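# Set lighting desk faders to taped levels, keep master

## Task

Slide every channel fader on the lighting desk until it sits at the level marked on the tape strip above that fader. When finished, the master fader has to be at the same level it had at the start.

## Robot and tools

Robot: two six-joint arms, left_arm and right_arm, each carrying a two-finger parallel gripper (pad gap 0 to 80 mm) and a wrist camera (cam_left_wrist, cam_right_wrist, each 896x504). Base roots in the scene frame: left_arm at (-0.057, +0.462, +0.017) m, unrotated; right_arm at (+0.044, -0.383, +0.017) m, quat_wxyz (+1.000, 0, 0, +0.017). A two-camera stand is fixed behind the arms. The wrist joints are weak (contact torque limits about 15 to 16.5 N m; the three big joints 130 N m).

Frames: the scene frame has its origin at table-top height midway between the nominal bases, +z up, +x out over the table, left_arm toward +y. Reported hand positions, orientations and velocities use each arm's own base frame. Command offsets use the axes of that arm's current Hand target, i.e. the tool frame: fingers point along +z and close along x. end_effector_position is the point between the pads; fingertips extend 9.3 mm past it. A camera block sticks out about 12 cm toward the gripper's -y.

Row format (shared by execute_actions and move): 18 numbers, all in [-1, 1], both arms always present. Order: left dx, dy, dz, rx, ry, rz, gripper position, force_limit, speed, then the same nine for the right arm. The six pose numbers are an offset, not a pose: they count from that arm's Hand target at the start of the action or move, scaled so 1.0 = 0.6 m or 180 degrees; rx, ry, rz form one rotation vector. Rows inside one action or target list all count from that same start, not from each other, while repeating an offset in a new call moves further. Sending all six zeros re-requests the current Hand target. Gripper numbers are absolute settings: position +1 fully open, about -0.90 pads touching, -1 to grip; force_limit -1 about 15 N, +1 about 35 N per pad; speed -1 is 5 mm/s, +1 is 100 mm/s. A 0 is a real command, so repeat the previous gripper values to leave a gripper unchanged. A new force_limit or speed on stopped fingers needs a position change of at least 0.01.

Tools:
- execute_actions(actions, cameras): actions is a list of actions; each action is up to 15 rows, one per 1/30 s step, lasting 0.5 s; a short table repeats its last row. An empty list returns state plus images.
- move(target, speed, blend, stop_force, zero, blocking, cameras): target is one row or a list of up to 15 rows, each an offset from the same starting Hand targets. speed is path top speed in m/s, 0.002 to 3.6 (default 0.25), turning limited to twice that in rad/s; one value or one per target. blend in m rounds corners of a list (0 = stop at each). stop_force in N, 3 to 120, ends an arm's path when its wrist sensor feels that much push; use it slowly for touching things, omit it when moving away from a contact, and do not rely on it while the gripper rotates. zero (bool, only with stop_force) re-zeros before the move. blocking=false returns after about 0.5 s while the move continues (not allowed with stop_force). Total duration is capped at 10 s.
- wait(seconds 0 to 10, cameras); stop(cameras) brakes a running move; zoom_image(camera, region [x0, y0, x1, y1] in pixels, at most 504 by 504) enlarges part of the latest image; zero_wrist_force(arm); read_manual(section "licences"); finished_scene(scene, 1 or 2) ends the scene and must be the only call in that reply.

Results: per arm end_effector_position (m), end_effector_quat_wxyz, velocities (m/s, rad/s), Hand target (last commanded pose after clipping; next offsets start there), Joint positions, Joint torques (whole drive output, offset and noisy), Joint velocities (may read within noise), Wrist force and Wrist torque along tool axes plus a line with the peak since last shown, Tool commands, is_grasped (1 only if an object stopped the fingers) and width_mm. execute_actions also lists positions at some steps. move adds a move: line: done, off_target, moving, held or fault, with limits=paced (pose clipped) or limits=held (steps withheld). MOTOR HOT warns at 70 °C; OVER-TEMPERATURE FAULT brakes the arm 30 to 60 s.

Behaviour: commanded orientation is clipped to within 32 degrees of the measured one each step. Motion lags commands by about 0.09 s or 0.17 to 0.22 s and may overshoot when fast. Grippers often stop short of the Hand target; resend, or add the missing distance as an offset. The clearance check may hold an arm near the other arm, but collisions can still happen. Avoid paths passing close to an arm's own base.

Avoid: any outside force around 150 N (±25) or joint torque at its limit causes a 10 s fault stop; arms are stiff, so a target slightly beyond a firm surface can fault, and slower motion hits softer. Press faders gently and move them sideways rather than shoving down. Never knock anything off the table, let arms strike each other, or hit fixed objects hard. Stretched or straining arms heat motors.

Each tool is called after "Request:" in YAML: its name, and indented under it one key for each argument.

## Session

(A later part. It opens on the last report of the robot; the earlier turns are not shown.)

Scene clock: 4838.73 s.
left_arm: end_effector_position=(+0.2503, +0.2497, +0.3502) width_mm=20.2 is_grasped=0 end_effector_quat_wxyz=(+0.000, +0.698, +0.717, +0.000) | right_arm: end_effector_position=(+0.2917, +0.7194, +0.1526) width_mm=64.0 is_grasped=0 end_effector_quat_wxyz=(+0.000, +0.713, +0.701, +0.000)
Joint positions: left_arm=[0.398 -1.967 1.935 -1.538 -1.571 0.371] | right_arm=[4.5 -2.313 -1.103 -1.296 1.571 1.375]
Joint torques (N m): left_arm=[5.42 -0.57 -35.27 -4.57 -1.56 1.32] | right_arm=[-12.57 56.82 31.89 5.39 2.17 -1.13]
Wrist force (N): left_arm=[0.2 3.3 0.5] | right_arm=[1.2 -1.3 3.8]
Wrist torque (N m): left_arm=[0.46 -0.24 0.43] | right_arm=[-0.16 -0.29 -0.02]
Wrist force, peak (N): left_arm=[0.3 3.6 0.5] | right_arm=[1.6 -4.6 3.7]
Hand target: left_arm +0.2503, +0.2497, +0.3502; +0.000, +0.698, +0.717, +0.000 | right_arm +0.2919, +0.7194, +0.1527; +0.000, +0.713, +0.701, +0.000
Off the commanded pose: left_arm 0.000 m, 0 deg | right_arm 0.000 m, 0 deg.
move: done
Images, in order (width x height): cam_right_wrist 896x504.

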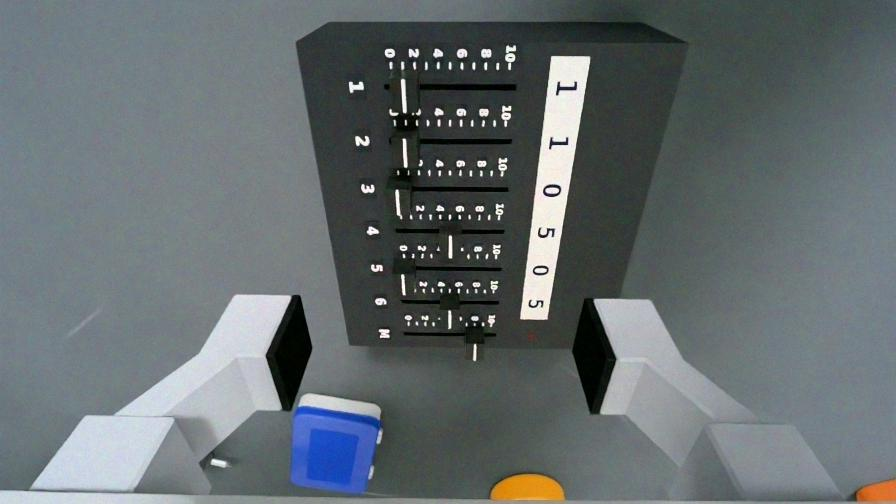

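Request:
move:
  target:
    - [0,0,0,0,0,0,-0.425,-1,0,0,0,-0.2,0,0,0,0.62,-1,0]
    - [0,0,0,0,0,0,-0.425,-1,0,-0.7817,0.1097,-0.3215,0,0,0,0.62,-1,0]
  speed: 0.3
  blend: [0.03,0]

Request:
move:
  target:
    - [-0.6218,0.1821,0.1,0,0,0,-0.425,-1,0,0,0,0,0,0,0,0.62,-1,0]
    - [-0.6218,0.1821,0.337,0,0,0,-0.425,-1,0,0,0,0,0,0,0,0.62,-1,0]
  speed: [0.3,0.2]
  blend: [0.03,0]
  cameras: ["cam_left_wrist"]

Request:
zoom_image:
  camera: "cam_left_wrist"
  region: [370, 30, 570, 230]

Scene clock: 4859.60 s.
left_arm: end_effector_position=(+0.2503, +0.2497, +0.3502) width_mm=20.2 is_grasped=0 end_effector_quat_wxyz=(+0.000, +0.698, +0.717, +0.000) | right_arm: end_effector_position=(+0.3499, +0.2493, +0.3451) width_mm=64.0 is_grasped=0 end_effector_quat_wxyz=(+0.000, +0.713, +0.701, +0.000) end_effector_velocity=(+0.000, -0.001, +0.001) end_effector_angular_velocity=(+0.002, +0.000, +0.006)
Joint positions: left_arm=[0.398 -1.967 1.935 -1.538 -1.571 0.371] | right_arm=[4.076 -1.374 -1.812 -1.526 1.572 0.951]
Joint velocities: left_arm=[within noise] | right_arm=[-0.001 0.002 0 -0.001 0.001 -0.006]
Joint torques (N m): left_arm=[4.69 -0.17 -34.61 -4.68 -1.73 1.48] | right_arm=[-13.09 25.69 29.79 4.9 2.35 -1.22]
Wrist force (N): left_arm=[0.2 3.3 0.7] | right_arm=[1.3 -1.9 3.7]
Wrist torque (N m): left_arm=[0.45 -0.24 0.43] | right_arm=[-0.20 -0.30 -0.01]
Wrist force, peak (N): left_arm=[0.5 3.6 0.7] | right_arm=[0.9 -1.4 6.8]
Hand target: left_arm +0.2503, +0.2497, +0.3502; +0.000, +0.698, +0.717, +0.000 | right_arm +0.3499, +0.2491, +0.3451; +0.000, +0.713, +0.701, +0.000
Off the commanded pose: left_arm 0.000 m, 0 deg | right_arm 0.000 m, 0 deg.
move: done

Scene clock: 4862.13 s.
left_arm: end_effector_position=(+0.3695, -0.1204, +0.1482) width_mm=20.2 is_grasped=0 end_effector_quat_wxyz=(+0.000, +0.698, +0.717, +0.000) end_effector_velocity=(+0.001, +0.000, +0.000) end_effector_angular_velocity=(-0.003, -0.004, +0.001) | right_arm: end_effector_position=(+0.3499, +0.2491, +0.3451) width_mm=64.0 is_grasped=0 end_effector_quat_wxyz=(+0.000, +0.713, +0.701, +0.000)
Joint positions: left_arm=[-0.665 -1.714 2.304 -2.161 -1.571 -0.692] | right_arm=[4.075 -1.374 -1.812 -1.526 1.572 0.951]
Joint velocities: left_arm=[0.002 0 0.001 -0.006 0 0.001] | right_arm=[within noise]
Joint torques (N m): left_arm=[9.54 -5.84 -11.83 -4.54 0 1.39] | right_arm=[-12.67 26.62 16.37 -0.04 2.61 -0.93]
Wrist force (N): left_arm=[0.3 3.4 0.6] | right_arm=[1.1 -1.7 3.7]
Wrist torque (N m): left_arm=[0.48 -0.27 0.53] | right_arm=[-0.17 -0.27 -0.01]
Wrist force, peak (N): left_arm=[-2.1 4.2 -0.5] | right_arm=[1.3 -1.8 4.0]
Hand target: left_arm +0.3695, -0.1204, +0.1481; +0.000, +0.698, +0.717, +0.000 | right_arm +0.3499, +0.2491, +0.3451; +0.000, +0.713, +0.701, +0.000
Off the commanded pose: left_arm 0.000 m, 0 deg | right_arm 0.000 m, 0 deg.
move: done
Images, in order (width x height): cam_left_wrist 896x504.

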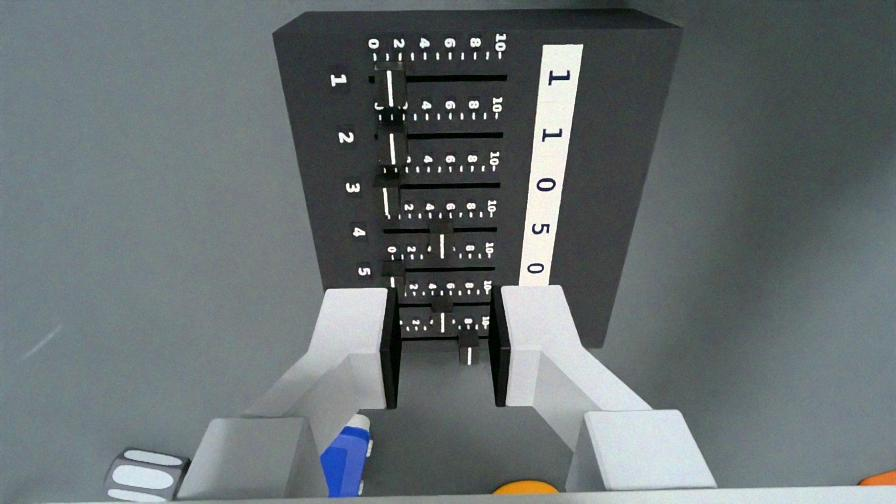

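Scaled by 2.520 from the camera's 896x504 image, which has a finer 1280x720 frame.

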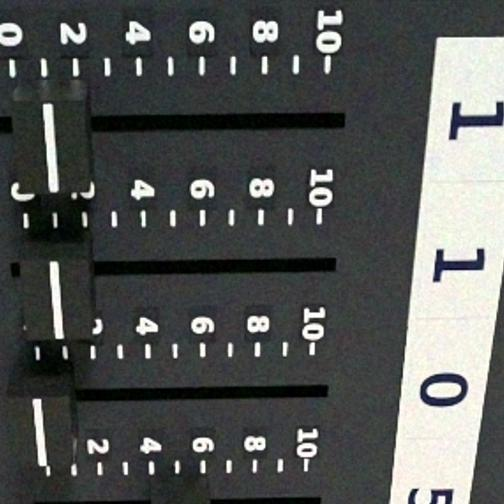

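Request:
move:
  target:
    - [-0.0275,-0.047,0.125,0,0,0,-0.425,-1,0,0,0,0,0,0,0,0.62,-1,0]
    - [-0.0275,-0.047,0.16,0,0,0,-1,-1,0,0,0,0,0,0,0,0.62,-1,0]
  speed: 0.15
  blend: [0.006,0]
  cameras: ["cam_left_wrist"]

Request:
zoom_image:
  camera: "cam_left_wrist"
  region: [390, 240, 690, 490]

Scene clock: 4869.47 s.
left_arm: end_effector_position=(+0.3417, -0.1377, +0.0521) width_mm=9.7 is_grasped=1 end_effector_quat_wxyz=(+0.000, +0.698, +0.717, +0.000) | right_arm: end_effector_position=(+0.3499, +0.2491, +0.3451) width_mm=64.0 is_grasped=0 end_effector_quat_wxyz=(+0.000, +0.713, +0.701, +0.000)
Joint positions: left_arm=[-0.753 -1.536 2.483 -2.518 -1.571 -0.78] | right_arm=[4.075 -1.374 -1.812 -1.526 1.572 0.951]
Joint torques (N m): left_arm=[9.32 -7.96 -13.57 -4.36 0.56 -1.6] | right_arm=[-13.28 27.03 15.74 -0.13 2.42 -0.85]
Wrist force (N): left_arm=[-0.2 2.9 0.5] | right_arm=[1.2 -1.7 3.7]
Wrist torque (N m): left_arm=[0.46 -0.37 0.53] | right_arm=[-0.17 -0.29 -0.01]
Wrist force, peak (N): left_arm=[0.5 4.4 -1.1] | right_arm=[1.3 -2.1 3.9]
Hand target: left_arm +0.3417, -0.1377, +0.0521; +0.000, +0.698, +0.717, +0.000 | right_arm +0.3499, +0.2491, +0.3451; +0.000, +0.713, +0.701, +0.000
Off the commanded pose: left_arm 0.000 m, 0 deg | right_arm 0.000 m, 0 deg.
move: done
Images, in order (width x height): cam_left_wrist 896x504.

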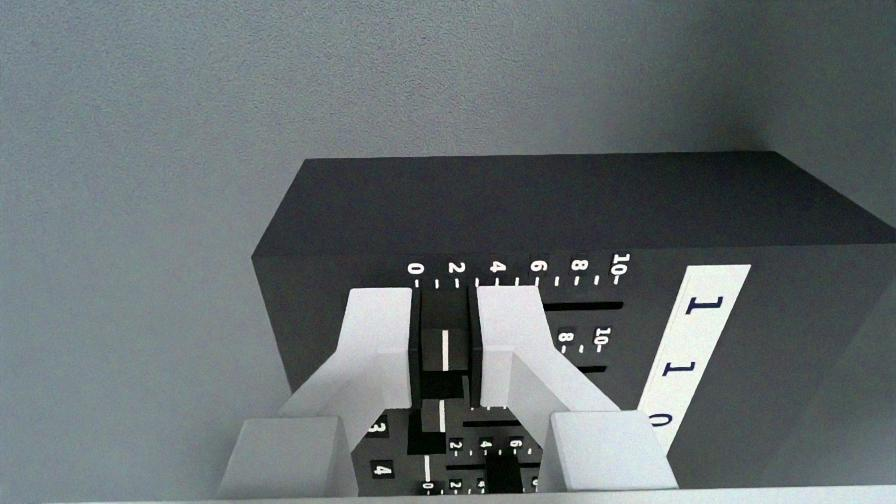

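Scaled by 1.680 from the camera's 896x504 image, which has a finer 1280x720 frame.

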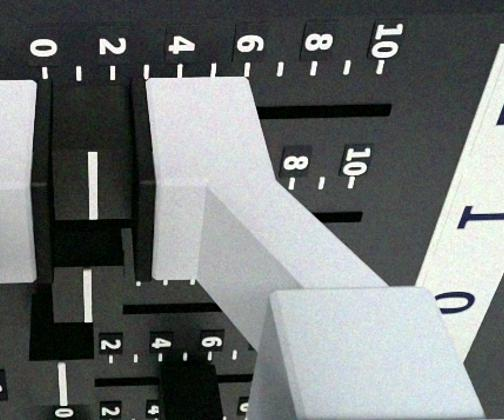

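Request:
move:
  target:
    - [0,0,0,0,0,0,-1,-1,0,0,0,0,0,0,0,0.62,-1,0]
    - [0.0501,0,0,0,0,0,-0.425,-1,0,0,0,0,0,0,0,0.62,-1,0]
    - [0.0501,0,-0.03,0,0,0,-0.425,-1,0,0,0,0,0,0,0,0.62,-1,0]
    - [-0.0017,0.037,-0.03,0,0,0,-0.425,-1,0,0,0,0,0,0,0,0.62,-1,0]
    - [-0.0017,0.037,0,0,0,0,-1,-1,0,0,0,0,0,0,0,0.62,-1,0]
    - [0.0123,0.037,0,0,0,0,-0.425,-1,0,0,0,0,0,0,0,0.62,-1,0]
    - [0.0123,0.037,-0.03,0,0,0,-0.425,-1,0,0,0,0,0,0,0,0.62,-1,0]
    - [-0.0089,0.074,-0.03,0,0,0,-0.425,-1,0,0,0,0,0,0,0,0.62,-1,0]
    - [-0.0089,0.074,0,0,0,0,-1,-1,0,0,0,0,0,0,0,0.62,-1,0]
  speed: [0.08,0.08,0.2,0.15,0.15,0.08,0.2,0.15,0.15]
  blend: [0,0,0.006,0.006,0,0,0.006,0.006,0]
  cameras: ["cam_left_wrist"]

Request:
zoom_image:
  camera: "cam_left_wrist"
  region: [400, 60, 700, 310]

Scene clock: 4886.93 s.
left_arm: end_effector_position=(+0.3863, -0.1418, +0.0521) width_mm=9.7 is_grasped=1 end_effector_quat_wxyz=(+0.000, +0.698, +0.717, +0.000) | right_arm: end_effector_position=(+0.3499, +0.2491, +0.3451) width_mm=64.0 is_grasped=0 end_effector_quat_wxyz=(+0.000, +0.713, +0.701, +0.000)
Joint positions: left_arm=[-0.681 -1.439 2.371 -2.503 -1.571 -0.708] | right_arm=[4.075 -1.374 -1.812 -1.526 1.572 0.951]
Joint torques (N m): left_arm=[-10.87 -13.01 -12.55 -4.36 -1.62 -1.63] | right_arm=[-14.05 26.67 15.13 -0.11 1.98 -0.88]
Wrist force (N): left_arm=[-0.4 3.5 0.5] | right_arm=[1.3 -1.6 3.9]
Wrist torque (N m): left_arm=[0.51 -0.32 0.44] | right_arm=[-0.17 -0.30 -0.01]
Wrist force, peak (N): left_arm=[-0.8 6.7 0.7] | right_arm=[1.1 -2.0 4.0]
Hand target: left_arm +0.3862, -0.1418, +0.0521; +0.000, +0.698, +0.717, +0.000 | right_arm +0.3499, +0.2491, +0.3451; +0.000, +0.713, +0.701, +0.000
Off the commanded pose: left_arm 0.000 m, 0 deg | right_arm 0.000 m, 0 deg.
move: done
Images, in order (width x height): cam_left_wrist 896x504.

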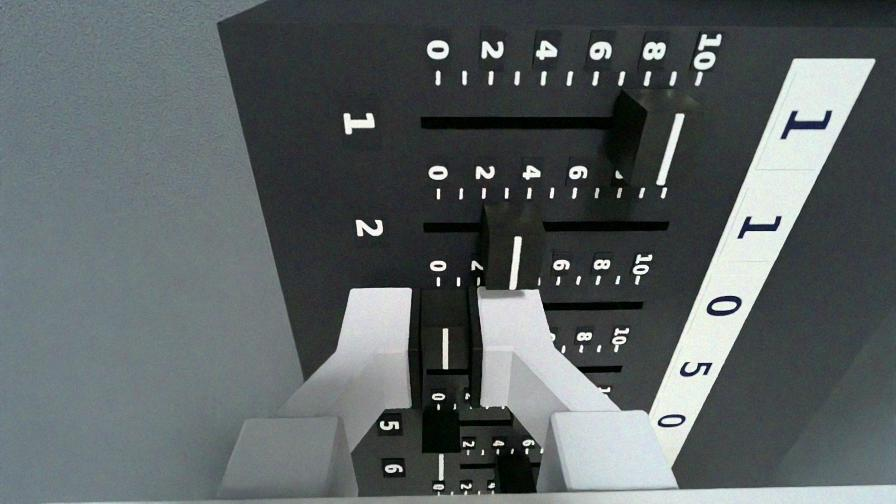

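Scaled by 1.680 from the camera's 896x504 image, which has a finer 1280x720 frame.

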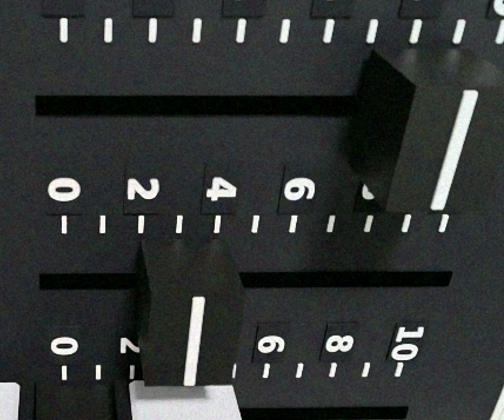

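Request:
move:
  target:
    - [0,0,0,0,0,0,-1,-1,0,0,0,0,0,0,0,0.62,-1,0]
    - [0.0727,0,0,0,0,0,-0.425,-1,0,0,0,0,0,0,0,0.62,-1,0]
    - [0.0727,0,-0.03,0,0,0,-0.425,-1,0,0,0,0,0,0,0,0.62,-1,0]
    - [0.0359,0.037,-0.03,0,0,0,-0.425,-1,0,0,0,0,0,0,0,0.62,-1,0]
    - [0.0359,0.037,0,0,0,0,-1,-1,0,0,0,0,0,0,0,0.62,-1,0]
    - [0.0129,0.037,0,0,0,0,-0.425,-1,0,0,0,0,0,0,0,0.62,-1,0]
    - [0.0129,0.037,-0.03,0,0,0,-0.425,-1,0,0,0,0,0,0,0,0.62,-1,0]
    - [-0.0017,0.074,-0.03,0,0,0,-0.425,-1,0,0,0,0,0,0,0,0.62,-1,0]
    - [-0.0017,0.074,0,0,0,0,-1,-1,0,0,0,0,0,0,0,0.62,-1,0]
    - [0.0426,0.074,0,0,0,0,-0.425,-1,0,0,0,0,0,0,0,0.62,-1,0]
    - [0.0426,0.074,-0.03,0,0,0,-0.425,-1,0,0,0,0,0,0,0,0.62,-1,0]
  speed: [0.08,0.08,0.2,0.15,0.15,0.08,0.2,0.15,0.15,0.08,0.2]
  blend: [0,0,0.006,0.006,0,0,0.006,0.006,0,0,0]
  blocking: false

Request:
wait:
  seconds: 10

Request:
move:
  target:
    - [-0.0079,0.037,0,0,0,0,-0.425,-1,0,0,0,0,0,0,0,0.62,-1,0]
    - [-0.0079,0.037,0.03,0,0,0,-1,-1,0,0,0,0,0,0,0,0.62,-1,0]
    - [0.0222,0.037,0.03,0,0,0,-1,-1,0,0,0,0,0,0,0,0.62,-1,0]
  speed: [0.15,0.15,0.08]
  blend: [0.006,0,0]
  cameras: ["cam_left_wrist"]

Request:
zoom_image:
  camera: "cam_left_wrist"
  region: [240, 0, 540, 310]

Scene clock: 4913.27 s.
left_arm: end_effector_position=(+0.3853, -0.1090, +0.0520) width_mm=9.7 is_grasped=1 end_effector_quat_wxyz=(+0.000, +0.698, +0.717, +0.000) end_effector_velocity=(-0.002, +0.077, +0.000) end_effector_angular_velocity=(+0.001, -0.001, +0.001) | right_arm: end_effector_position=(+0.3499, +0.2491, +0.3451) width_mm=64.0 is_grasped=0 end_effector_quat_wxyz=(+0.000, +0.713, +0.701, +0.000)
Joint positions: left_arm=[-0.615 -1.463 2.4 -2.508 -1.571 -0.642] | right_arm=[4.075 -1.374 -1.812 -1.526 1.572 0.951]
Joint velocities: left_arm=[0.164 -0.051 0.06 -0.01 0.002 0.163] | right_arm=[within noise]
Joint torques (N m): left_arm=[10.23 -29.09 -4.15 -3.63 1.87 2.23] | right_arm=[-13.27 25.9 16.05 0.04 2.2 -0.71]
Wrist force (N): left_arm=[-0.5 7.9 0.8] | right_arm=[1.2 -1.8 3.5]
Wrist torque (N m): left_arm=[0.53 -0.34 0.40] | right_arm=[-0.18 -0.28 -0.01]
Wrist force, peak (N): left_arm=[-0.5 7.9 0.8] | right_arm=[1.3 -2.1 3.9]
Hand target: left_arm +0.3852, -0.1046, +0.0521; +0.000, +0.698, +0.717, +0.000 | right_arm +0.3499, +0.2491, +0.3451; +0.000, +0.713, +0.701, +0.000
Tool commands: left_gripper/position=-1.0 left_gripper/force_limit=-1.0 left_gripper/speed=+0.0 right_gripper/position=+0.62 right_gripper/force_limit=-1.0 right_gripper/speed=+0.0
Off the commanded pose: left_arm 0.049 m, 0 deg | right_arm 0.000 m, 0 deg.
move: running; path passed 1 of 11 targets; target 2's new numbers were not sent; target 5's new numbers were not sent; target 6's new numbers were not sent; target 9's new numbers were not sent; target 10's new numbers were not sent

Scene clock: 4919.80 s.
left_arm: end_effector_position=(+0.4300, -0.1151, +0.0702) width_mm=20.2 is_grasped=0 end_effector_quat_wxyz=(+0.000, +0.698, +0.717, +0.000) end_effector_velocity=(+0.001, +0.000, -0.001) end_effector_angular_velocity=(-0.001, -0.003, +0.001) | right_arm: end_effector_position=(+0.3499, +0.2491, +0.3451) width_mm=64.0 is_grasped=0 end_effector_quat_wxyz=(+0.000, +0.713, +0.701, +0.000)
Joint positions: left_arm=[-0.565 -1.413 2.265 -2.423 -1.571 -0.592] | right_arm=[4.075 -1.374 -1.812 -1.526 1.572 0.951]
Joint velocities: left_arm=[0 0.003 0.001 -0.007 0.001 0] | right_arm=[within noise]
Joint torques (N m): left_arm=[-5.99 -16.98 -9.4 -4.7 0.26 0.65] | right_arm=[-13.47 26.1 15.24 0.01 2.31 -0.73]
Wrist force (N): left_arm=[0.7 3.6 0.7] | right_arm=[1.2 -1.9 3.4]
Wrist torque (N m): left_arm=[0.52 -0.33 0.44] | right_arm=[-0.21 -0.29 -0.01]
Wrist force, peak (N): left_arm=[-0.3 10.0 1.8] | right_arm=[1.2 -1.8 4.1]
Hand target: left_arm +0.4300, -0.1151, +0.0701; +0.000, +0.698, +0.717, +0.000 | right_arm +0.3499, +0.2491, +0.3451; +0.000, +0.713, +0.701, +0.000
Tool commands: left_gripper/position=-0.425 left_gripper/force_limit=-1.0 left_gripper/speed=+0.0 right_gripper/position=+0.62 right_gripper/force_limit=-1.0 right_gripper/speed=+0.0
Off the commanded pose: left_arm 0.000 m, 0 deg | right_arm 0.000 m, 0 deg.
earlier move: done
wait: 6.53 of 10 s (the move ended)

Scene clock: 4921.90 s.
left_arm: end_effector_position=(+0.4517, -0.1010, +0.0521) width_mm=9.7 is_grasped=1 end_effector_quat_wxyz=(+0.000, +0.698, +0.717, +0.000) end_effector_velocity=(+0.000, -0.002, +0.000) end_effector_angular_velocity=(+0.000, -0.001, +0.001) | right_arm: end_effector_position=(+0.3499, +0.2491, +0.3451) width_mm=64.0 is_grasped=0 end_effector_quat_wxyz=(+0.000, +0.713, +0.701, +0.000)
Joint positions: left_arm=[-0.512 -1.335 2.233 -2.469 -1.571 -0.539] | right_arm=[4.075 -1.374 -1.812 -1.526 1.572 0.951]
Joint velocities: left_arm=[-0.004 0 -0.001 0 0 -0.005] | right_arm=[within noise]
Joint torques (N m): left_arm=[-12.92 -19.89 -22.92 -2.49 0.98 -1.71] | right_arm=[-12.16 26.63 15.08 -0.14 2.21 -0.37]
Wrist force (N): left_arm=[1.6 8.8 1.8] | right_arm=[1.1 -1.6 3.7]
Wrist torque (N m): left_arm=[0.53 -0.33 0.44] | right_arm=[-0.17 -0.28 -0.01]
Wrist force, peak (N): left_arm=[1.6 8.8 1.8] | right_arm=[1.2 -1.9 4.0]
Hand target: left_arm +0.4518, -0.1012, +0.0521; +0.000, +0.698, +0.717, +0.000 | right_arm +0.3499, +0.2491, +0.3451; +0.000, +0.713, +0.701, +0.000
Off the commanded pose: left_arm 0.000 m, 0 deg | right_arm 0.000 m, 0 deg.
move: done
Images, in order (width x height): cam_left_wrist 896x504.

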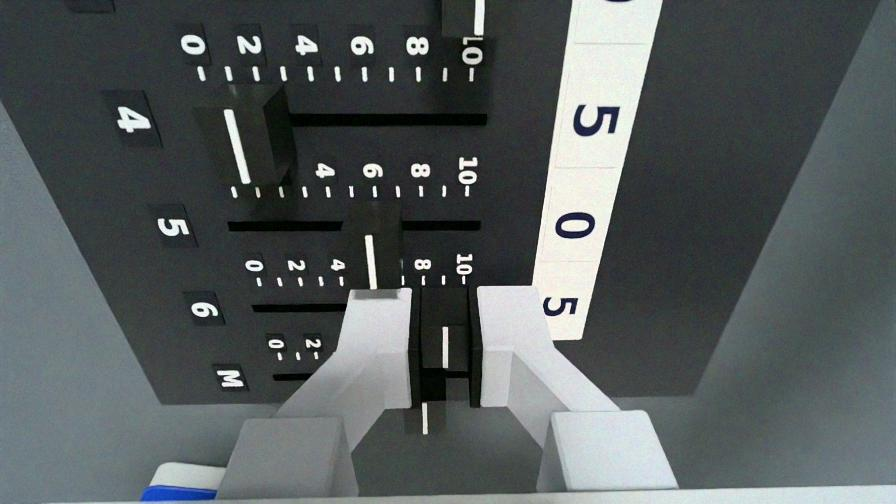

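Scaled by 1.626 from the camera's 896x504 image, which has a finer 1280x720 frame.

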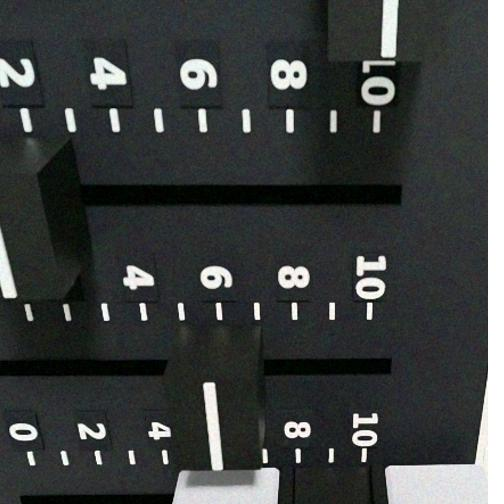

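Request:
move:
  target:
    - [0,0,0,0,0,0,-1,-1,0,0,0,0,0,0,0,0.62,-1,0]
    - [-0.0299,0,0,0,0,0,-0.425,-1,0,0,0,0,0,0,0,0.62,-1,0]
    - [-0.0299,0,-0.03,0,0,0,-0.425,-1,0,0,0,0,0,0,0,0.62,-1,0]
    - [-0.0223,-0.037,-0.03,0,0,0,-0.425,-1,0,0,0,0,0,0,0,0.62,-1,0]
    - [-0.0223,-0.037,0,0,0,0,-1,-1,0,0,0,0,0,0,0,0.62,-1,0]
    - [-0.0668,-0.037,0,0,0,0,-0.425,-1,0,0,0,0,0,0,0,0.62,-1,0]
    - [-0.0668,-0.037,-0.03,0,0,0,-0.425,-1,0,0,0,0,0,0,0,0.62,-1,0]
    - [-0.053,-0.074,-0.03,0,0,0,-0.425,-1,0,0,0,0,0,0,0,0.62,-1,0]
    - [-0.053,-0.074,0,0,0,0,-1,-1,0,0,0,0,0,0,0,0.62,-1,0]
    - [-0.0293,-0.074,0,0,0,0,-0.425,-1,0,0,0,0,0,0,0,0.62,-1,0]
    - [-0.0293,-0.074,-0.03,0,0,0,-0.425,-1,0,0,0,0,0,0,0,0.62,-1,0]
  speed: [0.08,0.08,0.2,0.15,0.15,0.08,0.2,0.15,0.15,0.08,0.2]
  blend: [0,0,0.006,0.006,0,0,0.006,0.006,0,0,0]

Request:
move:
  target:
    - [0.0373,-0.037,0,0,0,0,-0.425,-1,0,0,0,0,0,0,0,0.62,-1,0]
    - [0.0373,-0.037,0.03,0,0,0,-1,-1,0,0,0,0,0,0,0,0.62,-1,0]
    - [-0.0365,-0.037,0.03,0,0,0,-0.425,-1,0,0,0,0,0,0,0,0.62,-1,0]
    - [-0.0365,-0.037,0,0,0,0,-0.425,-1,0,0,0,0,0,0,0,0.62,-1,0]
    - [-0.0138,-0.074,0,0,0,0,-0.425,-1,0,0,0,0,0,0,0,0.62,-1,0]
    - [-0.0138,-0.074,0.03,0,0,0,-1,-1,0,0,0,0,0,0,0,0.62,-1,0]
    - [-0.0287,-0.074,0.03,0,0,0,-0.425,-1,0,0,0,0,0,0,0,0.62,-1,0]
    - [-0.0287,-0.074,0,0,0,0,-0.425,-1,0,0,0,0,0,0,0,0.62,-1,0]
    - [0.0241,-0.111,0,0,0,0,-0.425,-1,0,0,0,0,0,0,0,0.62,-1,0]
    - [0.0241,-0.111,0.03,0,0,0,-1,-1,0,0,0,0,0,0,0,0.62,-1,0]
    - [-0.0271,-0.111,0.03,0,0,0,-1,-1,0,0,0,0,0,0,0,0.62,-1,0]
  speed: [0.15,0.15,0.08,0.2,0.15,0.15,0.08,0.2,0.15,0.15,0.08]
  blend: [0.006,0,0,0.006,0.006,0,0,0.006,0.006,0,0]
  cameras: ["cam_left_wrist"]

Request:
zoom_image:
  camera: "cam_left_wrist"
  region: [390, 240, 690, 490]

Scene clock: 4960.27 s.
left_arm: end_effector_position=(+0.4080, -0.1200, +0.0702) width_mm=20.2 is_grasped=0 end_effector_quat_wxyz=(+0.000, +0.698, +0.717, +0.000) end_effector_velocity=(+0.001, +0.001, -0.001) end_effector_angular_velocity=(+0.003, -0.002, -0.001) | right_arm: end_effector_position=(+0.3499, +0.2491, +0.3451) width_mm=64.0 is_grasped=0 end_effector_quat_wxyz=(+0.000, +0.713, +0.701, +0.000)
Joint positions: left_arm=[-0.605 -1.456 2.318 -2.433 -1.571 -0.632] | right_arm=[4.075 -1.374 -1.812 -1.526 1.572 0.951]
Joint velocities: left_arm=[0 0.004 0.001 -0.005 0.004 0.001] | right_arm=[within noise]
Joint torques (N m): left_arm=[-5.47 -13.99 -8.58 -4.37 -0.91 -0.23] | right_arm=[-12.58 25.58 15.69 0.01 2.15 -0.23]
Wrist force (N): left_arm=[0.6 3.5 0.9] | right_arm=[1.2 -1.8 3.8]
Wrist torque (N m): left_arm=[0.48 -0.33 0.42] | right_arm=[-0.19 -0.30 -0.01]
Wrist force, peak (N): left_arm=[7.4 -6.2 -6.1] | right_arm=[1.3 -1.8 4.0]
Hand target: left_arm +0.4079, -0.1199, +0.0701; +0.000, +0.698, +0.717, +0.000 | right_arm +0.3499, +0.2491, +0.3451; +0.000, +0.713, +0.701, +0.000
Off the commanded pose: left_arm 0.000 m, 0 deg | right_arm 0.000 m, 0 deg.
move: done

Scene clock: 4967.97 s.
left_arm: end_effector_position=(+0.3418, -0.1380, +0.0521) width_mm=9.7 is_grasped=1 end_effector_quat_wxyz=(+0.000, +0.698, +0.717, +0.000) | right_arm: end_effector_position=(+0.3499, +0.2491, +0.3451) width_mm=64.0 is_grasped=0 end_effector_quat_wxyz=(+0.000, +0.713, +0.701, +0.000)
Joint positions: left_arm=[-0.754 -1.536 2.483 -2.518 -1.571 -0.78] | right_arm=[4.075 -1.374 -1.812 -1.526 1.572 0.951]
Joint torques (N m): left_arm=[10.62 -22.8 -3.99 -1.35 0.21 1.19] | right_arm=[-11.19 26.28 16.94 -0.04 2.23 -0.11]
Wrist force (N): left_arm=[-0.1 4.2 0.7] | right_arm=[1.0 -1.7 3.5]
Wrist torque (N m): left_arm=[0.51 -0.38 0.52] | right_arm=[-0.19 -0.27 -0.01]
Wrist force, peak (N): left_arm=[6.9 -3.4 -3.7] | right_arm=[1.3 -1.8 4.2]
Hand target: left_arm +0.3417, -0.1380, +0.0521; +0.000, +0.698, +0.717, +0.000 | right_arm +0.3499, +0.2491, +0.3451; +0.000, +0.713, +0.701, +0.000
Off the commanded pose: left_arm 0.000 m, 0 deg | right_arm 0.000 m, 0 deg.
move: done
Images, in order (width x height): cam_left_wrist 896x504.

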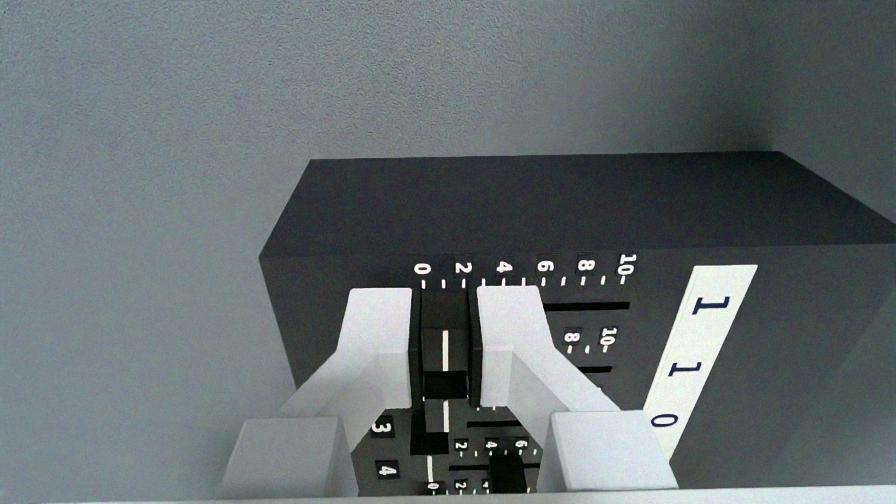

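Scaled by 1.680 from the camera's 896x504 image, which has a finer 1280x720 frame.

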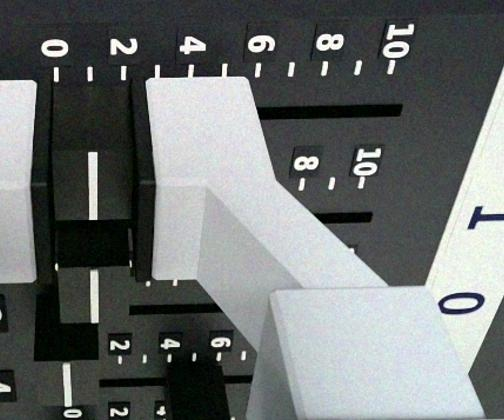

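Request:
move:
  target:
    - [0,0,0,0,0,0,-1,-1,0,0,0,0,0,0,0,0.62,-1,0]
    - [0.0021,0,0,0,0,0,-0.425,-1,0,0,0,0,0,0,0,0.62,-1,0]
    - [0.0021,0,-0.03,0,0,0,-0.425,-1,0,0,0,0,0,0,0,0.62,-1,0]
    - [0.03,0.0467,-0.16,0,0,0,0.62,-1,0,0,0,0,0,0,0,0.62,-1,0]
  speed: [0.08,0.08,0.2,0.2]
  blend: [0,0,0.006,0]
  cameras: ["cam_left_wrist"]

Request:
zoom_image:
  camera: "cam_left_wrist"
  region: [370, 30, 570, 230]

Request:
zoom_image:
  camera: "cam_left_wrist"
  region: [370, 180, 570, 380]

Scene clock: 5008.30 s.
left_arm: end_effector_position=(+0.3693, -0.1192, +0.1481) width_mm=64.0 is_grasped=0 end_effector_quat_wxyz=(+0.000, +0.698, +0.717, +0.000) | right_arm: end_effector_position=(+0.3499, +0.2491, +0.3451) width_mm=64.0 is_grasped=0 end_effector_quat_wxyz=(+0.000, +0.713, +0.701, +0.000)
Joint positions: left_arm=[-0.663 -1.715 2.305 -2.161 -1.571 -0.689] | right_arm=[4.075 -1.374 -1.812 -1.526 1.572 0.951]
Joint torques (N m): left_arm=[5.68 -21.4 -30.91 -0.34 -0.23 1.41] | right_arm=[-11.39 25.74 15.19 0.17 1.93 0.01]
Wrist force (N): left_arm=[0.3 3.3 0.7] | right_arm=[0.9 -1.7 3.7]
Wrist torque (N m): left_arm=[0.47 -0.27 0.42] | right_arm=[-0.18 -0.26 -0.01]
Wrist force, peak (N): left_arm=[0.0 6.3 0.5] | right_arm=[1.2 -2.0 4.0]
Hand target: left_arm +0.3693, -0.1192, +0.1481; +0.000, +0.698, +0.717, +0.000 | right_arm +0.3499, +0.2491, +0.3451; +0.000, +0.713, +0.701, +0.000
Off the commanded pose: left_arm 0.000 m, 0 deg | right_arm 0.000 m, 0 deg.
move: done
Images, in order (width x height): cam_left_wrist 896x504.

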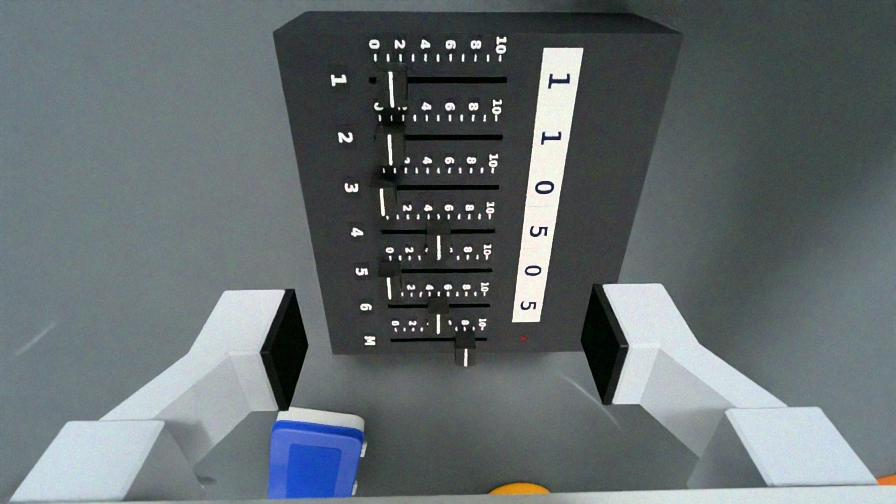

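Scaled by 2.520 from the camera's 896x504 image, which has a finer 1280x720 frame.

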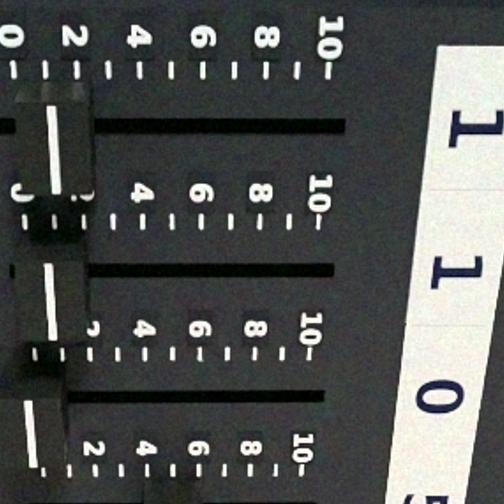

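Scaled by 2.520 from the camera's 896x504 image, which has a finer 1280x720 frame.

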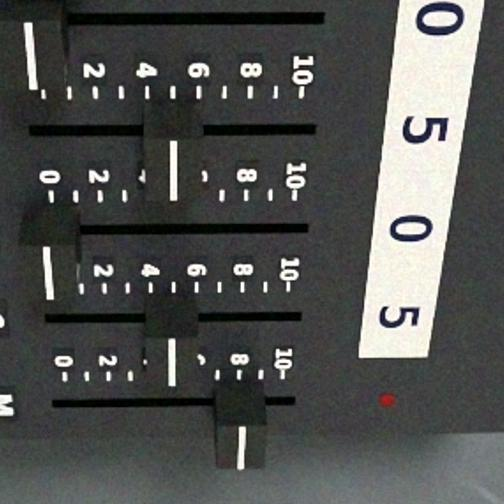

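Request:
move:
  target: [-0.08,-0.1,-0.42,0,0,0.11,-0.425,-1,0,0,0,0,0,0,0,0.62,-1,0]
  speed: 0.4
  cameras: ["cam_left_wrist"]

Scene clock: 5103.10 s.
left_arm: end_effector_position=(+0.3108, -0.1687, +0.4000) width_mm=20.2 is_grasped=0 end_effector_quat_wxyz=(+0.000, +0.810, +0.586, +0.000) end_effector_velocity=(+0.000, +0.001, +0.002) end_effector_angular_velocity=(+0.001, +0.001, +0.002) | right_arm: end_effector_position=(+0.3499, +0.2491, +0.3451) width_mm=64.0 is_grasped=0 end_effector_quat_wxyz=(+0.000, +0.713, +0.701, +0.000)
Joint positions: left_arm=[-0.884 -1.956 1.801 -1.416 -1.571 -0.565] | right_arm=[4.075 -1.374 -1.812 -1.526 1.572 0.951]
Joint velocities: left_arm=[0.002 0 -0.005 0.006 0 0] | right_arm=[within noise]
Joint torques (N m): left_arm=[-5.53 -14.09 -33.64 -0.26 1.42 -0.36] | right_arm=[-11.03 26.77 15.92 -0.18 1.91 0.13]
Wrist force (N): left_arm=[0.3 3.2 0.7] | right_arm=[1.1 -2.0 3.7]
Wrist torque (N m): left_arm=[0.47 -0.28 0.43] | right_arm=[-0.21 -0.27 -0.01]
Wrist force, peak (N): left_arm=[0.9 4.5 3.8] | right_arm=[1.3 -1.8 4.1]
Hand target: left_arm +0.3107, -0.1687, +0.4001; +0.000, +0.810, +0.586, +0.000 | right_arm +0.3499, +0.2491, +0.3451; +0.000, +0.713, +0.701, +0.000
Off the commanded pose: left_arm 0.000 m, 0 deg | right_arm 0.000 m, 0 deg.
move: done
Images, in order (width x height): cam_left_wrist 896x504.

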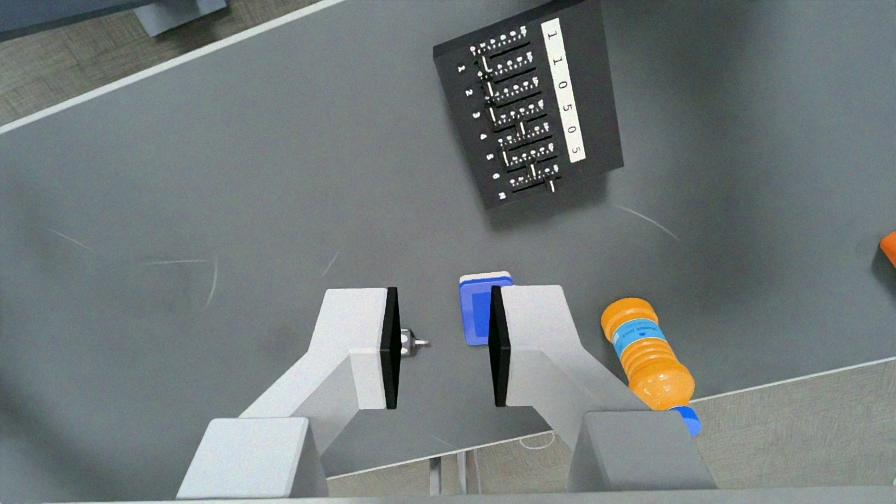

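Request:
move:
  target: [0.1105,0.0722,0.42,0,0,-0.1094,-0.425,-1,0,0,0,0,0,0,0,0.62,-1,0]
  speed: 0.5
  cameras: ["cam_left_wrist"]

Request:
zoom_image:
  camera: "cam_left_wrist"
  region: [370, 30, 570, 230]

Request:
zoom_image:
  camera: "cam_left_wrist"
  region: [370, 180, 570, 380]

Scene clock: 5138.03 s.
left_arm: end_effector_position=(+0.3726, -0.1194, +0.1482) width_mm=20.2 is_grasped=0 end_effector_quat_wxyz=(+0.000, +0.698, +0.716, +0.000) | right_arm: end_effector_position=(+0.3499, +0.2491, +0.3451) width_mm=64.0 is_grasped=0 end_effector_quat_wxyz=(+0.000, +0.713, +0.701, +0.000)
Joint positions: left_arm=[-0.658 -1.706 2.298 -2.162 -1.571 -0.682] | right_arm=[4.075 -1.374 -1.812 -1.526 1.572 0.951]
Joint torques (N m): left_arm=[-1.44 -6.37 -11.22 -4.65 -0.69 -1.68] | right_arm=[-10.87 26.54 16.29 0.06 1.88 0.33]
Wrist force (N): left_arm=[0.6 3.4 0.8] | right_arm=[0.9 -1.9 3.6]
Wrist torque (N m): left_arm=[0.48 -0.30 0.54] | right_arm=[-0.20 -0.26 0.00]
Wrist force, peak (N): left_arm=[0.8 4.6 4.1] | right_arm=[1.1 -1.9 4.0]
Hand target: left_arm +0.3725, -0.1194, +0.1481; +0.000, +0.698, +0.716, +0.000 | right_arm +0.3499, +0.2491, +0.3451; +0.000, +0.713, +0.701, +0.000
Off the commanded pose: left_arm 0.000 m, 0 deg | right_arm 0.000 m, 0 deg.
move: done
Images, in order (width x height): cam_left_wrist 896x504.

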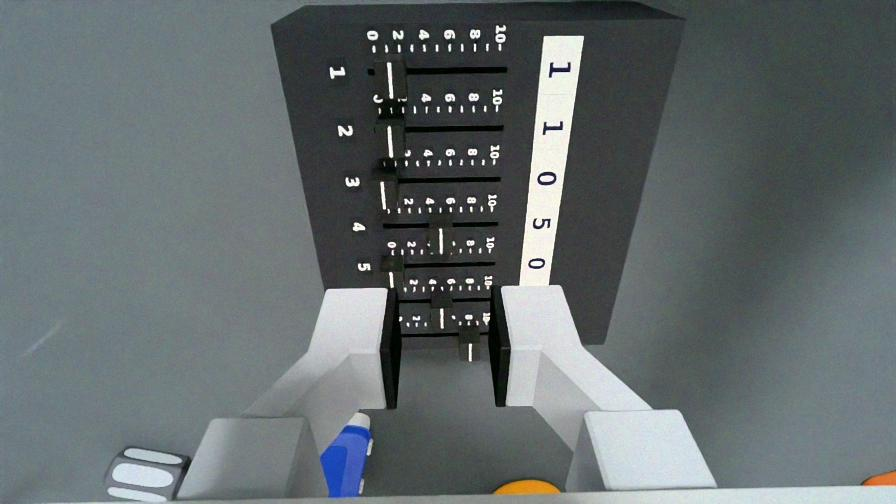

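Scaled by 2.520 from the camera's 896x504 image, which has a finer 1280x720 frame.

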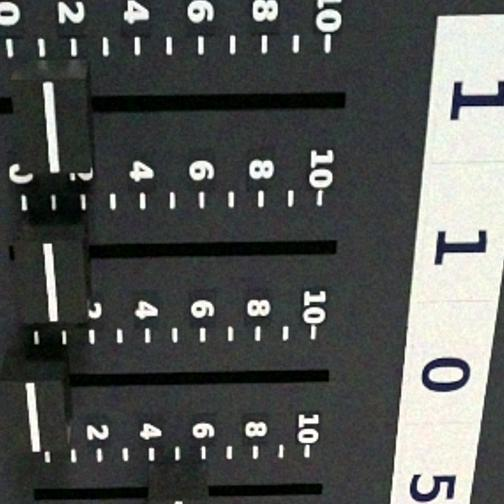

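Scaled by 2.520 from the camera's 896x504 image, which has a finer 1280x720 frame.

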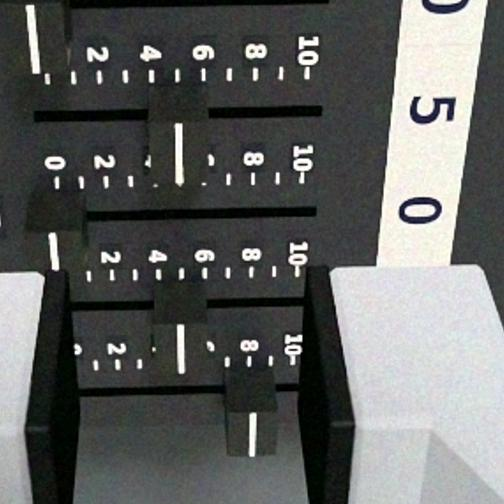

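Request:
move:
  target:
    - [0,0,-0.1,0,0,-0.11,-0.425,-1,0,0,0,0,0,0,0,0.62,-1,0]
    - [0,0,0,0,0,0,-0.425,-1,0,0,0,0,0,0,0,0.62,-1,0]
  speed: 0.4
  cameras: ["cam_left_wrist"]

Request:
zoom_image:
  camera: "cam_left_wrist"
  region: [370, 30, 570, 230]

Request:
zoom_image:
  camera: "cam_left_wrist"
  region: [370, 180, 570, 380]

Scene clock: 5171.63 s.
left_arm: end_effector_position=(+0.3725, -0.1194, +0.1481) width_mm=20.2 is_grasped=0 end_effector_quat_wxyz=(+0.000, +0.698, +0.716, +0.000) end_effector_velocity=(+0.000, -0.001, +0.000) end_effector_angular_velocity=(+0.000, -0.001, -0.008) | right_arm: end_effector_position=(+0.3499, +0.2491, +0.3451) width_mm=64.0 is_grasped=0 end_effector_quat_wxyz=(+0.000, +0.713, +0.701, +0.000)
Joint positions: left_arm=[-0.658 -1.706 2.298 -2.162 -1.571 -0.683] | right_arm=[4.075 -1.374 -1.812 -1.526 1.572 0.951]
Joint velocities: left_arm=[-0.002 0 0 -0.001 0.001 0.006] | right_arm=[within noise]
Joint torques (N m): left_arm=[10.21 -12.65 -26.11 -3.6 0 1.32] | right_arm=[-12.2 26.65 15.96 0.14 1.85 0.34]
Wrist force (N): left_arm=[0.3 3.5 0.8] | right_arm=[1.2 -1.6 3.5]
Wrist torque (N m): left_arm=[0.48 -0.27 0.43] | right_arm=[-0.17 -0.29 -0.01]
Wrist force, peak (N): left_arm=[0.6 3.5 2.1] | right_arm=[1.3 -1.6 4.2]
Hand target: left_arm +0.3725, -0.1194, +0.1481; +0.000, +0.698, +0.716, +0.000 | right_arm +0.3499, +0.2491, +0.3451; +0.000, +0.713, +0.701, +0.000
Off the commanded pose: left_arm 0.000 m, 0 deg | right_arm 0.000 m, 0 deg.
move: done
Images, in order (width x height): cam_left_wrist 896x504.

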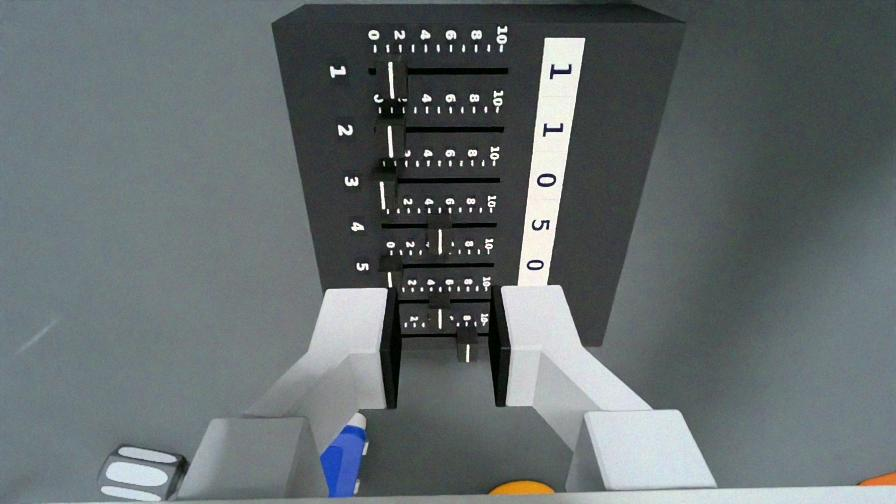

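Scaled by 2.520 from the camera's 896x504 image, which has a finer 1280x720 frame.

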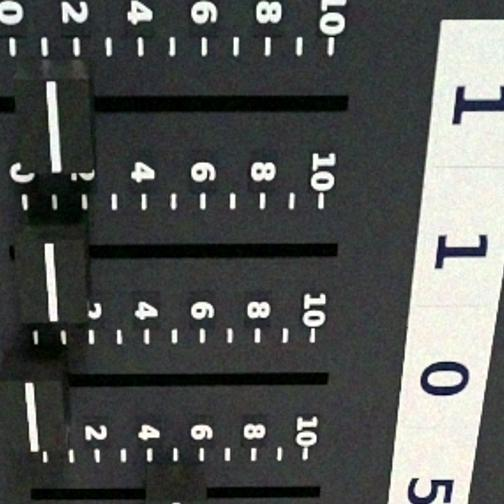

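Scaled by 2.520 from the camera's 896x504 image, which has a finer 1280x720 frame.

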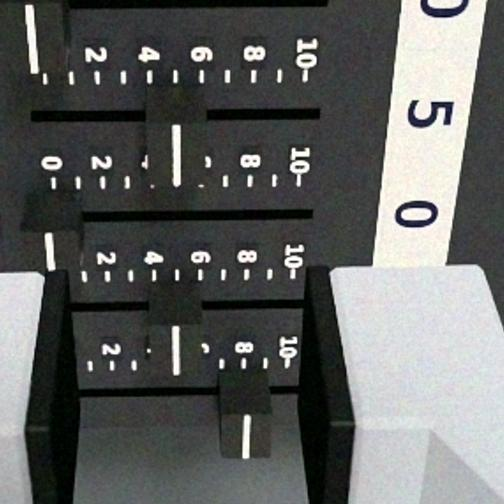

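Request:
move:
  target: [0.6,-0.1,-0.42,0,0,0,-0.425,-1,0,0,0,0,0,0,0,0.62,-1,0]
  speed: 0.5

Request:
move:
  target:
    - [0,0,0,0,0,0,-0.425,-1,0,0.7768,-0.1088,0.1,0,0,0.11,0.62,-1,0]
    - [0,0,0,0,0,0,-0.425,-1,0,0.7768,-0.1088,0.321,0,0,0,0.62,-1,0]
  speed: 0.4
  cameras: ["cam_right_wrist"]

Request:
zoom_image:
  camera: "cam_right_wrist"
  region: [370, 30, 570, 230]

Request:
zoom_image:
  camera: "cam_right_wrist"
  region: [370, 180, 570, 380]

Scene clock: 5197.70 s.
left_arm: end_effector_position=(+0.3036, +0.2390, +0.3999) width_mm=20.2 is_grasped=0 end_effector_quat_wxyz=(+0.000, +0.698, +0.716, +0.000) end_effector_velocity=(+0.001, +0.001, +0.002) end_effector_angular_velocity=(+0.001, -0.003, -0.005) | right_arm: end_effector_position=(+0.3499, +0.2491, +0.3451) width_mm=64.0 is_grasped=0 end_effector_quat_wxyz=(+0.000, +0.713, +0.701, +0.000)
Joint positions: left_arm=[0.315 -1.872 1.748 -1.447 -1.571 0.29] | right_arm=[4.075 -1.374 -1.812 -1.526 1.572 0.951]
Joint velocities: left_arm=[0.002 0.002 -0.005 0 0 0.007] | right_arm=[within noise]
Joint torques (N m): left_arm=[8.26 -2.22 -33.82 -1.89 1.85 1.54] | right_arm=[-11.78 26.91 16.28 0.08 1.96 0.35]
Wrist force (N): left_arm=[0.0 3.6 0.6] | right_arm=[1.3 -1.8 3.7]
Wrist torque (N m): left_arm=[0.51 -0.24 0.43] | right_arm=[-0.18 -0.30 -0.01]
Wrist force, peak (N): left_arm=[4.6 2.7 -1.5] | right_arm=[1.2 -1.9 3.9]
Hand target: left_arm +0.3036, +0.2391, +0.4000; +0.000, +0.698, +0.716, +0.000 | right_arm +0.3499, +0.2491, +0.3451; +0.000, +0.713, +0.701, +0.000
Off the commanded pose: left_arm 0.000 m, 0 deg | right_arm 0.000 m, 0 deg.
move: done

Scene clock: 5200.30 s.
left_arm: end_effector_position=(+0.3036, +0.2391, +0.4000) width_mm=20.2 is_grasped=0 end_effector_quat_wxyz=(+0.000, +0.698, +0.716, +0.000) | right_arm: end_effector_position=(+0.2924, +0.7164, +0.1531) width_mm=64.0 is_grasped=0 end_effector_quat_wxyz=(+0.000, +0.713, +0.701, +0.000)
Joint positions: left_arm=[0.315 -1.872 1.748 -1.446 -1.571 0.29] | right_arm=[4.498 -2.307 -1.113 -1.292 1.571 1.373]
Joint torques (N m): left_arm=[9.7 -2.31 -34.41 -0.37 1.77 -1.32] | right_arm=[3.45 55.37 14.55 4.89 2.03 -1.09]
Wrist force (N): left_arm=[-0.1 3.7 0.5] | right_arm=[0.9 -1.5 3.7]
Wrist torque (N m): left_arm=[0.52 -0.23 0.43] | right_arm=[-0.19 -0.26 -0.01]
Wrist force, peak (N): left_arm=[0.0 3.9 0.7] | right_arm=[0.7 -1.4 6.6]
Hand target: left_arm +0.3036, +0.2391, +0.4000; +0.000, +0.698, +0.716, +0.000 | right_arm +0.2924, +0.7164, +0.1530; +0.000, +0.713, +0.701, +0.000
Off the commanded pose: left_arm 0.000 m, 0 deg | right_arm 0.000 m, 0 deg.
move: done
Images, in order (width x height): cam_right_wrist 896x504.

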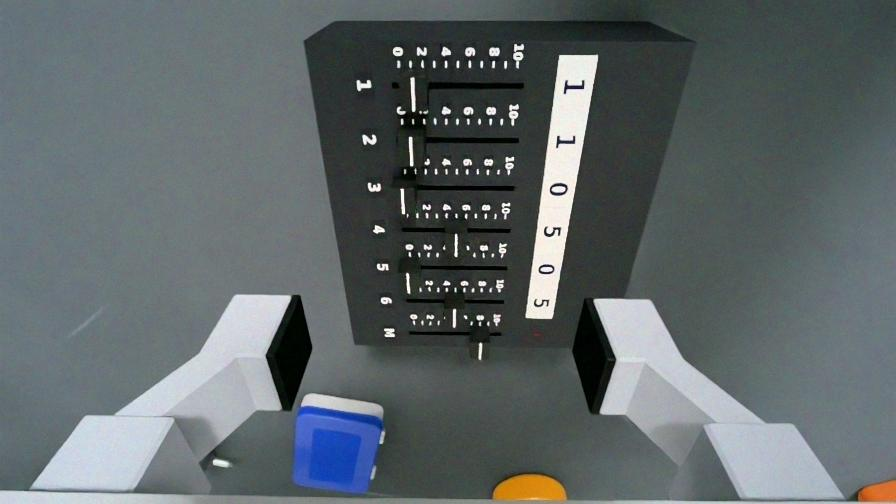

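Scaled by 2.520 from the camera's 896x504 image, which has a finer 1280x720 frame.

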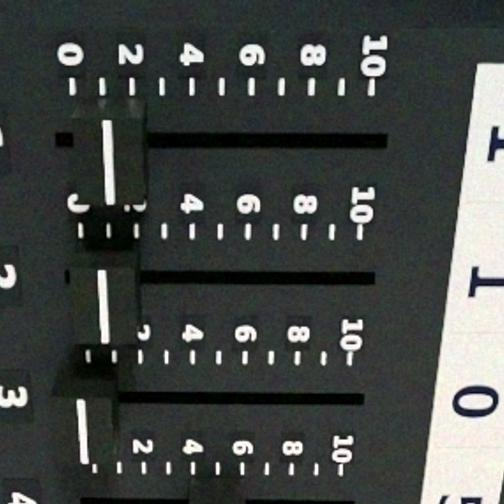

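Scaled by 2.520 from the camera's 896x504 image, which has a finer 1280x720 frame.

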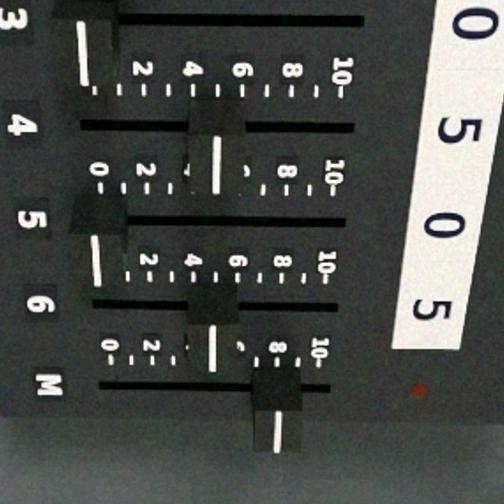

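Request:
move:
  target:
    - [0,0,0,0,0,0,-0.425,-1,0,0,0,-0.1,0,0,-0.11,0.62,-1,0]
    - [0,0,0,0,0,0,-0.425,-1,0,0,0,0,0,0,0,0.62,-1,0]
  speed: 0.4
  cameras: ["cam_right_wrist"]

Request:
zoom_image:
  camera: "cam_right_wrist"
  region: [370, 30, 570, 230]

Request:
zoom_image:
  camera: "cam_right_wrist"
  region: [370, 180, 570, 380]

Scene clock: 5211.20 s.
left_arm: end_effector_position=(+0.3036, +0.2391, +0.4000) width_mm=20.2 is_grasped=0 end_effector_quat_wxyz=(+0.000, +0.698, +0.716, +0.000) | right_arm: end_effector_position=(+0.2925, +0.7164, +0.1529) width_mm=64.0 is_grasped=0 end_effector_quat_wxyz=(+0.000, +0.713, +0.701, +0.000) end_effector_velocity=(+0.000, +0.000, +0.000) end_effector_angular_velocity=(+0.000, +0.000, -0.005)
Joint positions: left_arm=[0.315 -1.872 1.748 -1.446 -1.571 0.29] | right_arm=[4.498 -2.307 -1.113 -1.291 1.571 1.373]
Joint velocities: left_arm=[within noise] | right_arm=[0 0 0 0 0 0.005]
Joint torques (N m): left_arm=[9.36 -2.69 -34.92 -0.43 1.62 -1.73] | right_arm=[8.89 66.54 30.28 1.02 -1.15 1.2]
Wrist force (N): left_arm=[0.1 3.8 0.5] | right_arm=[0.7 -1.4 3.6]
Wrist torque (N m): left_arm=[0.53 -0.25 0.43] | right_arm=[-0.18 -0.23 -0.11]
Wrist force, peak (N): left_arm=[0.0 4.0 0.4] | right_arm=[1.0 -1.2 5.1]
Hand target: left_arm +0.3036, +0.2391, +0.4000; +0.000, +0.698, +0.716, +0.000 | right_arm +0.2924, +0.7164, +0.1530; +0.000, +0.713, +0.701, +0.000
Off the commanded pose: left_arm 0.000 m, 0 deg | right_arm 0.000 m, 0 deg.
move: done
Images, in order (width x height): cam_right_wrist 896x504.

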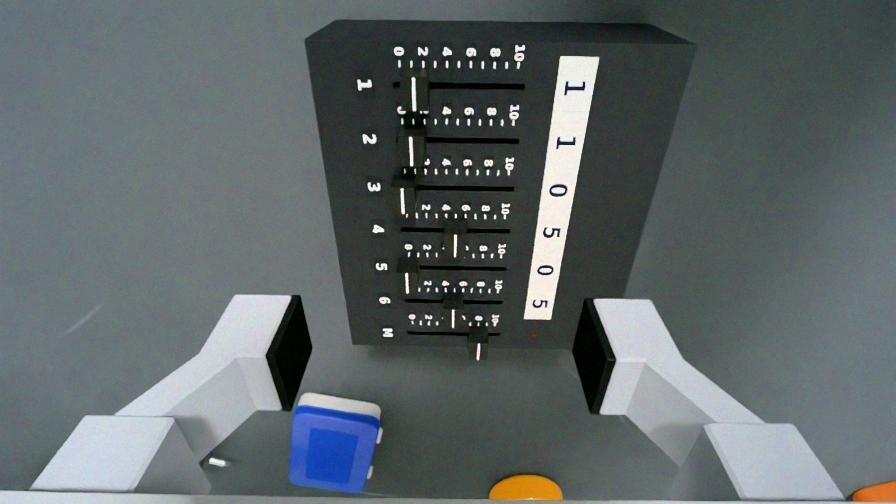

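Scaled by 2.520 from the camera's 896x504 image, which has a finer 1280x720 frame.

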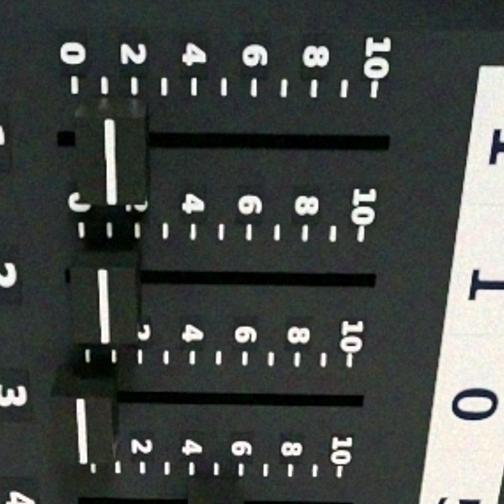

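Scaled by 2.520 from the camera's 896x504 image, which has a finer 1280x720 frame.

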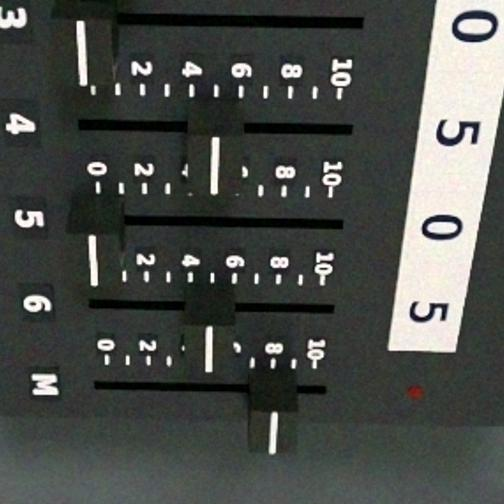

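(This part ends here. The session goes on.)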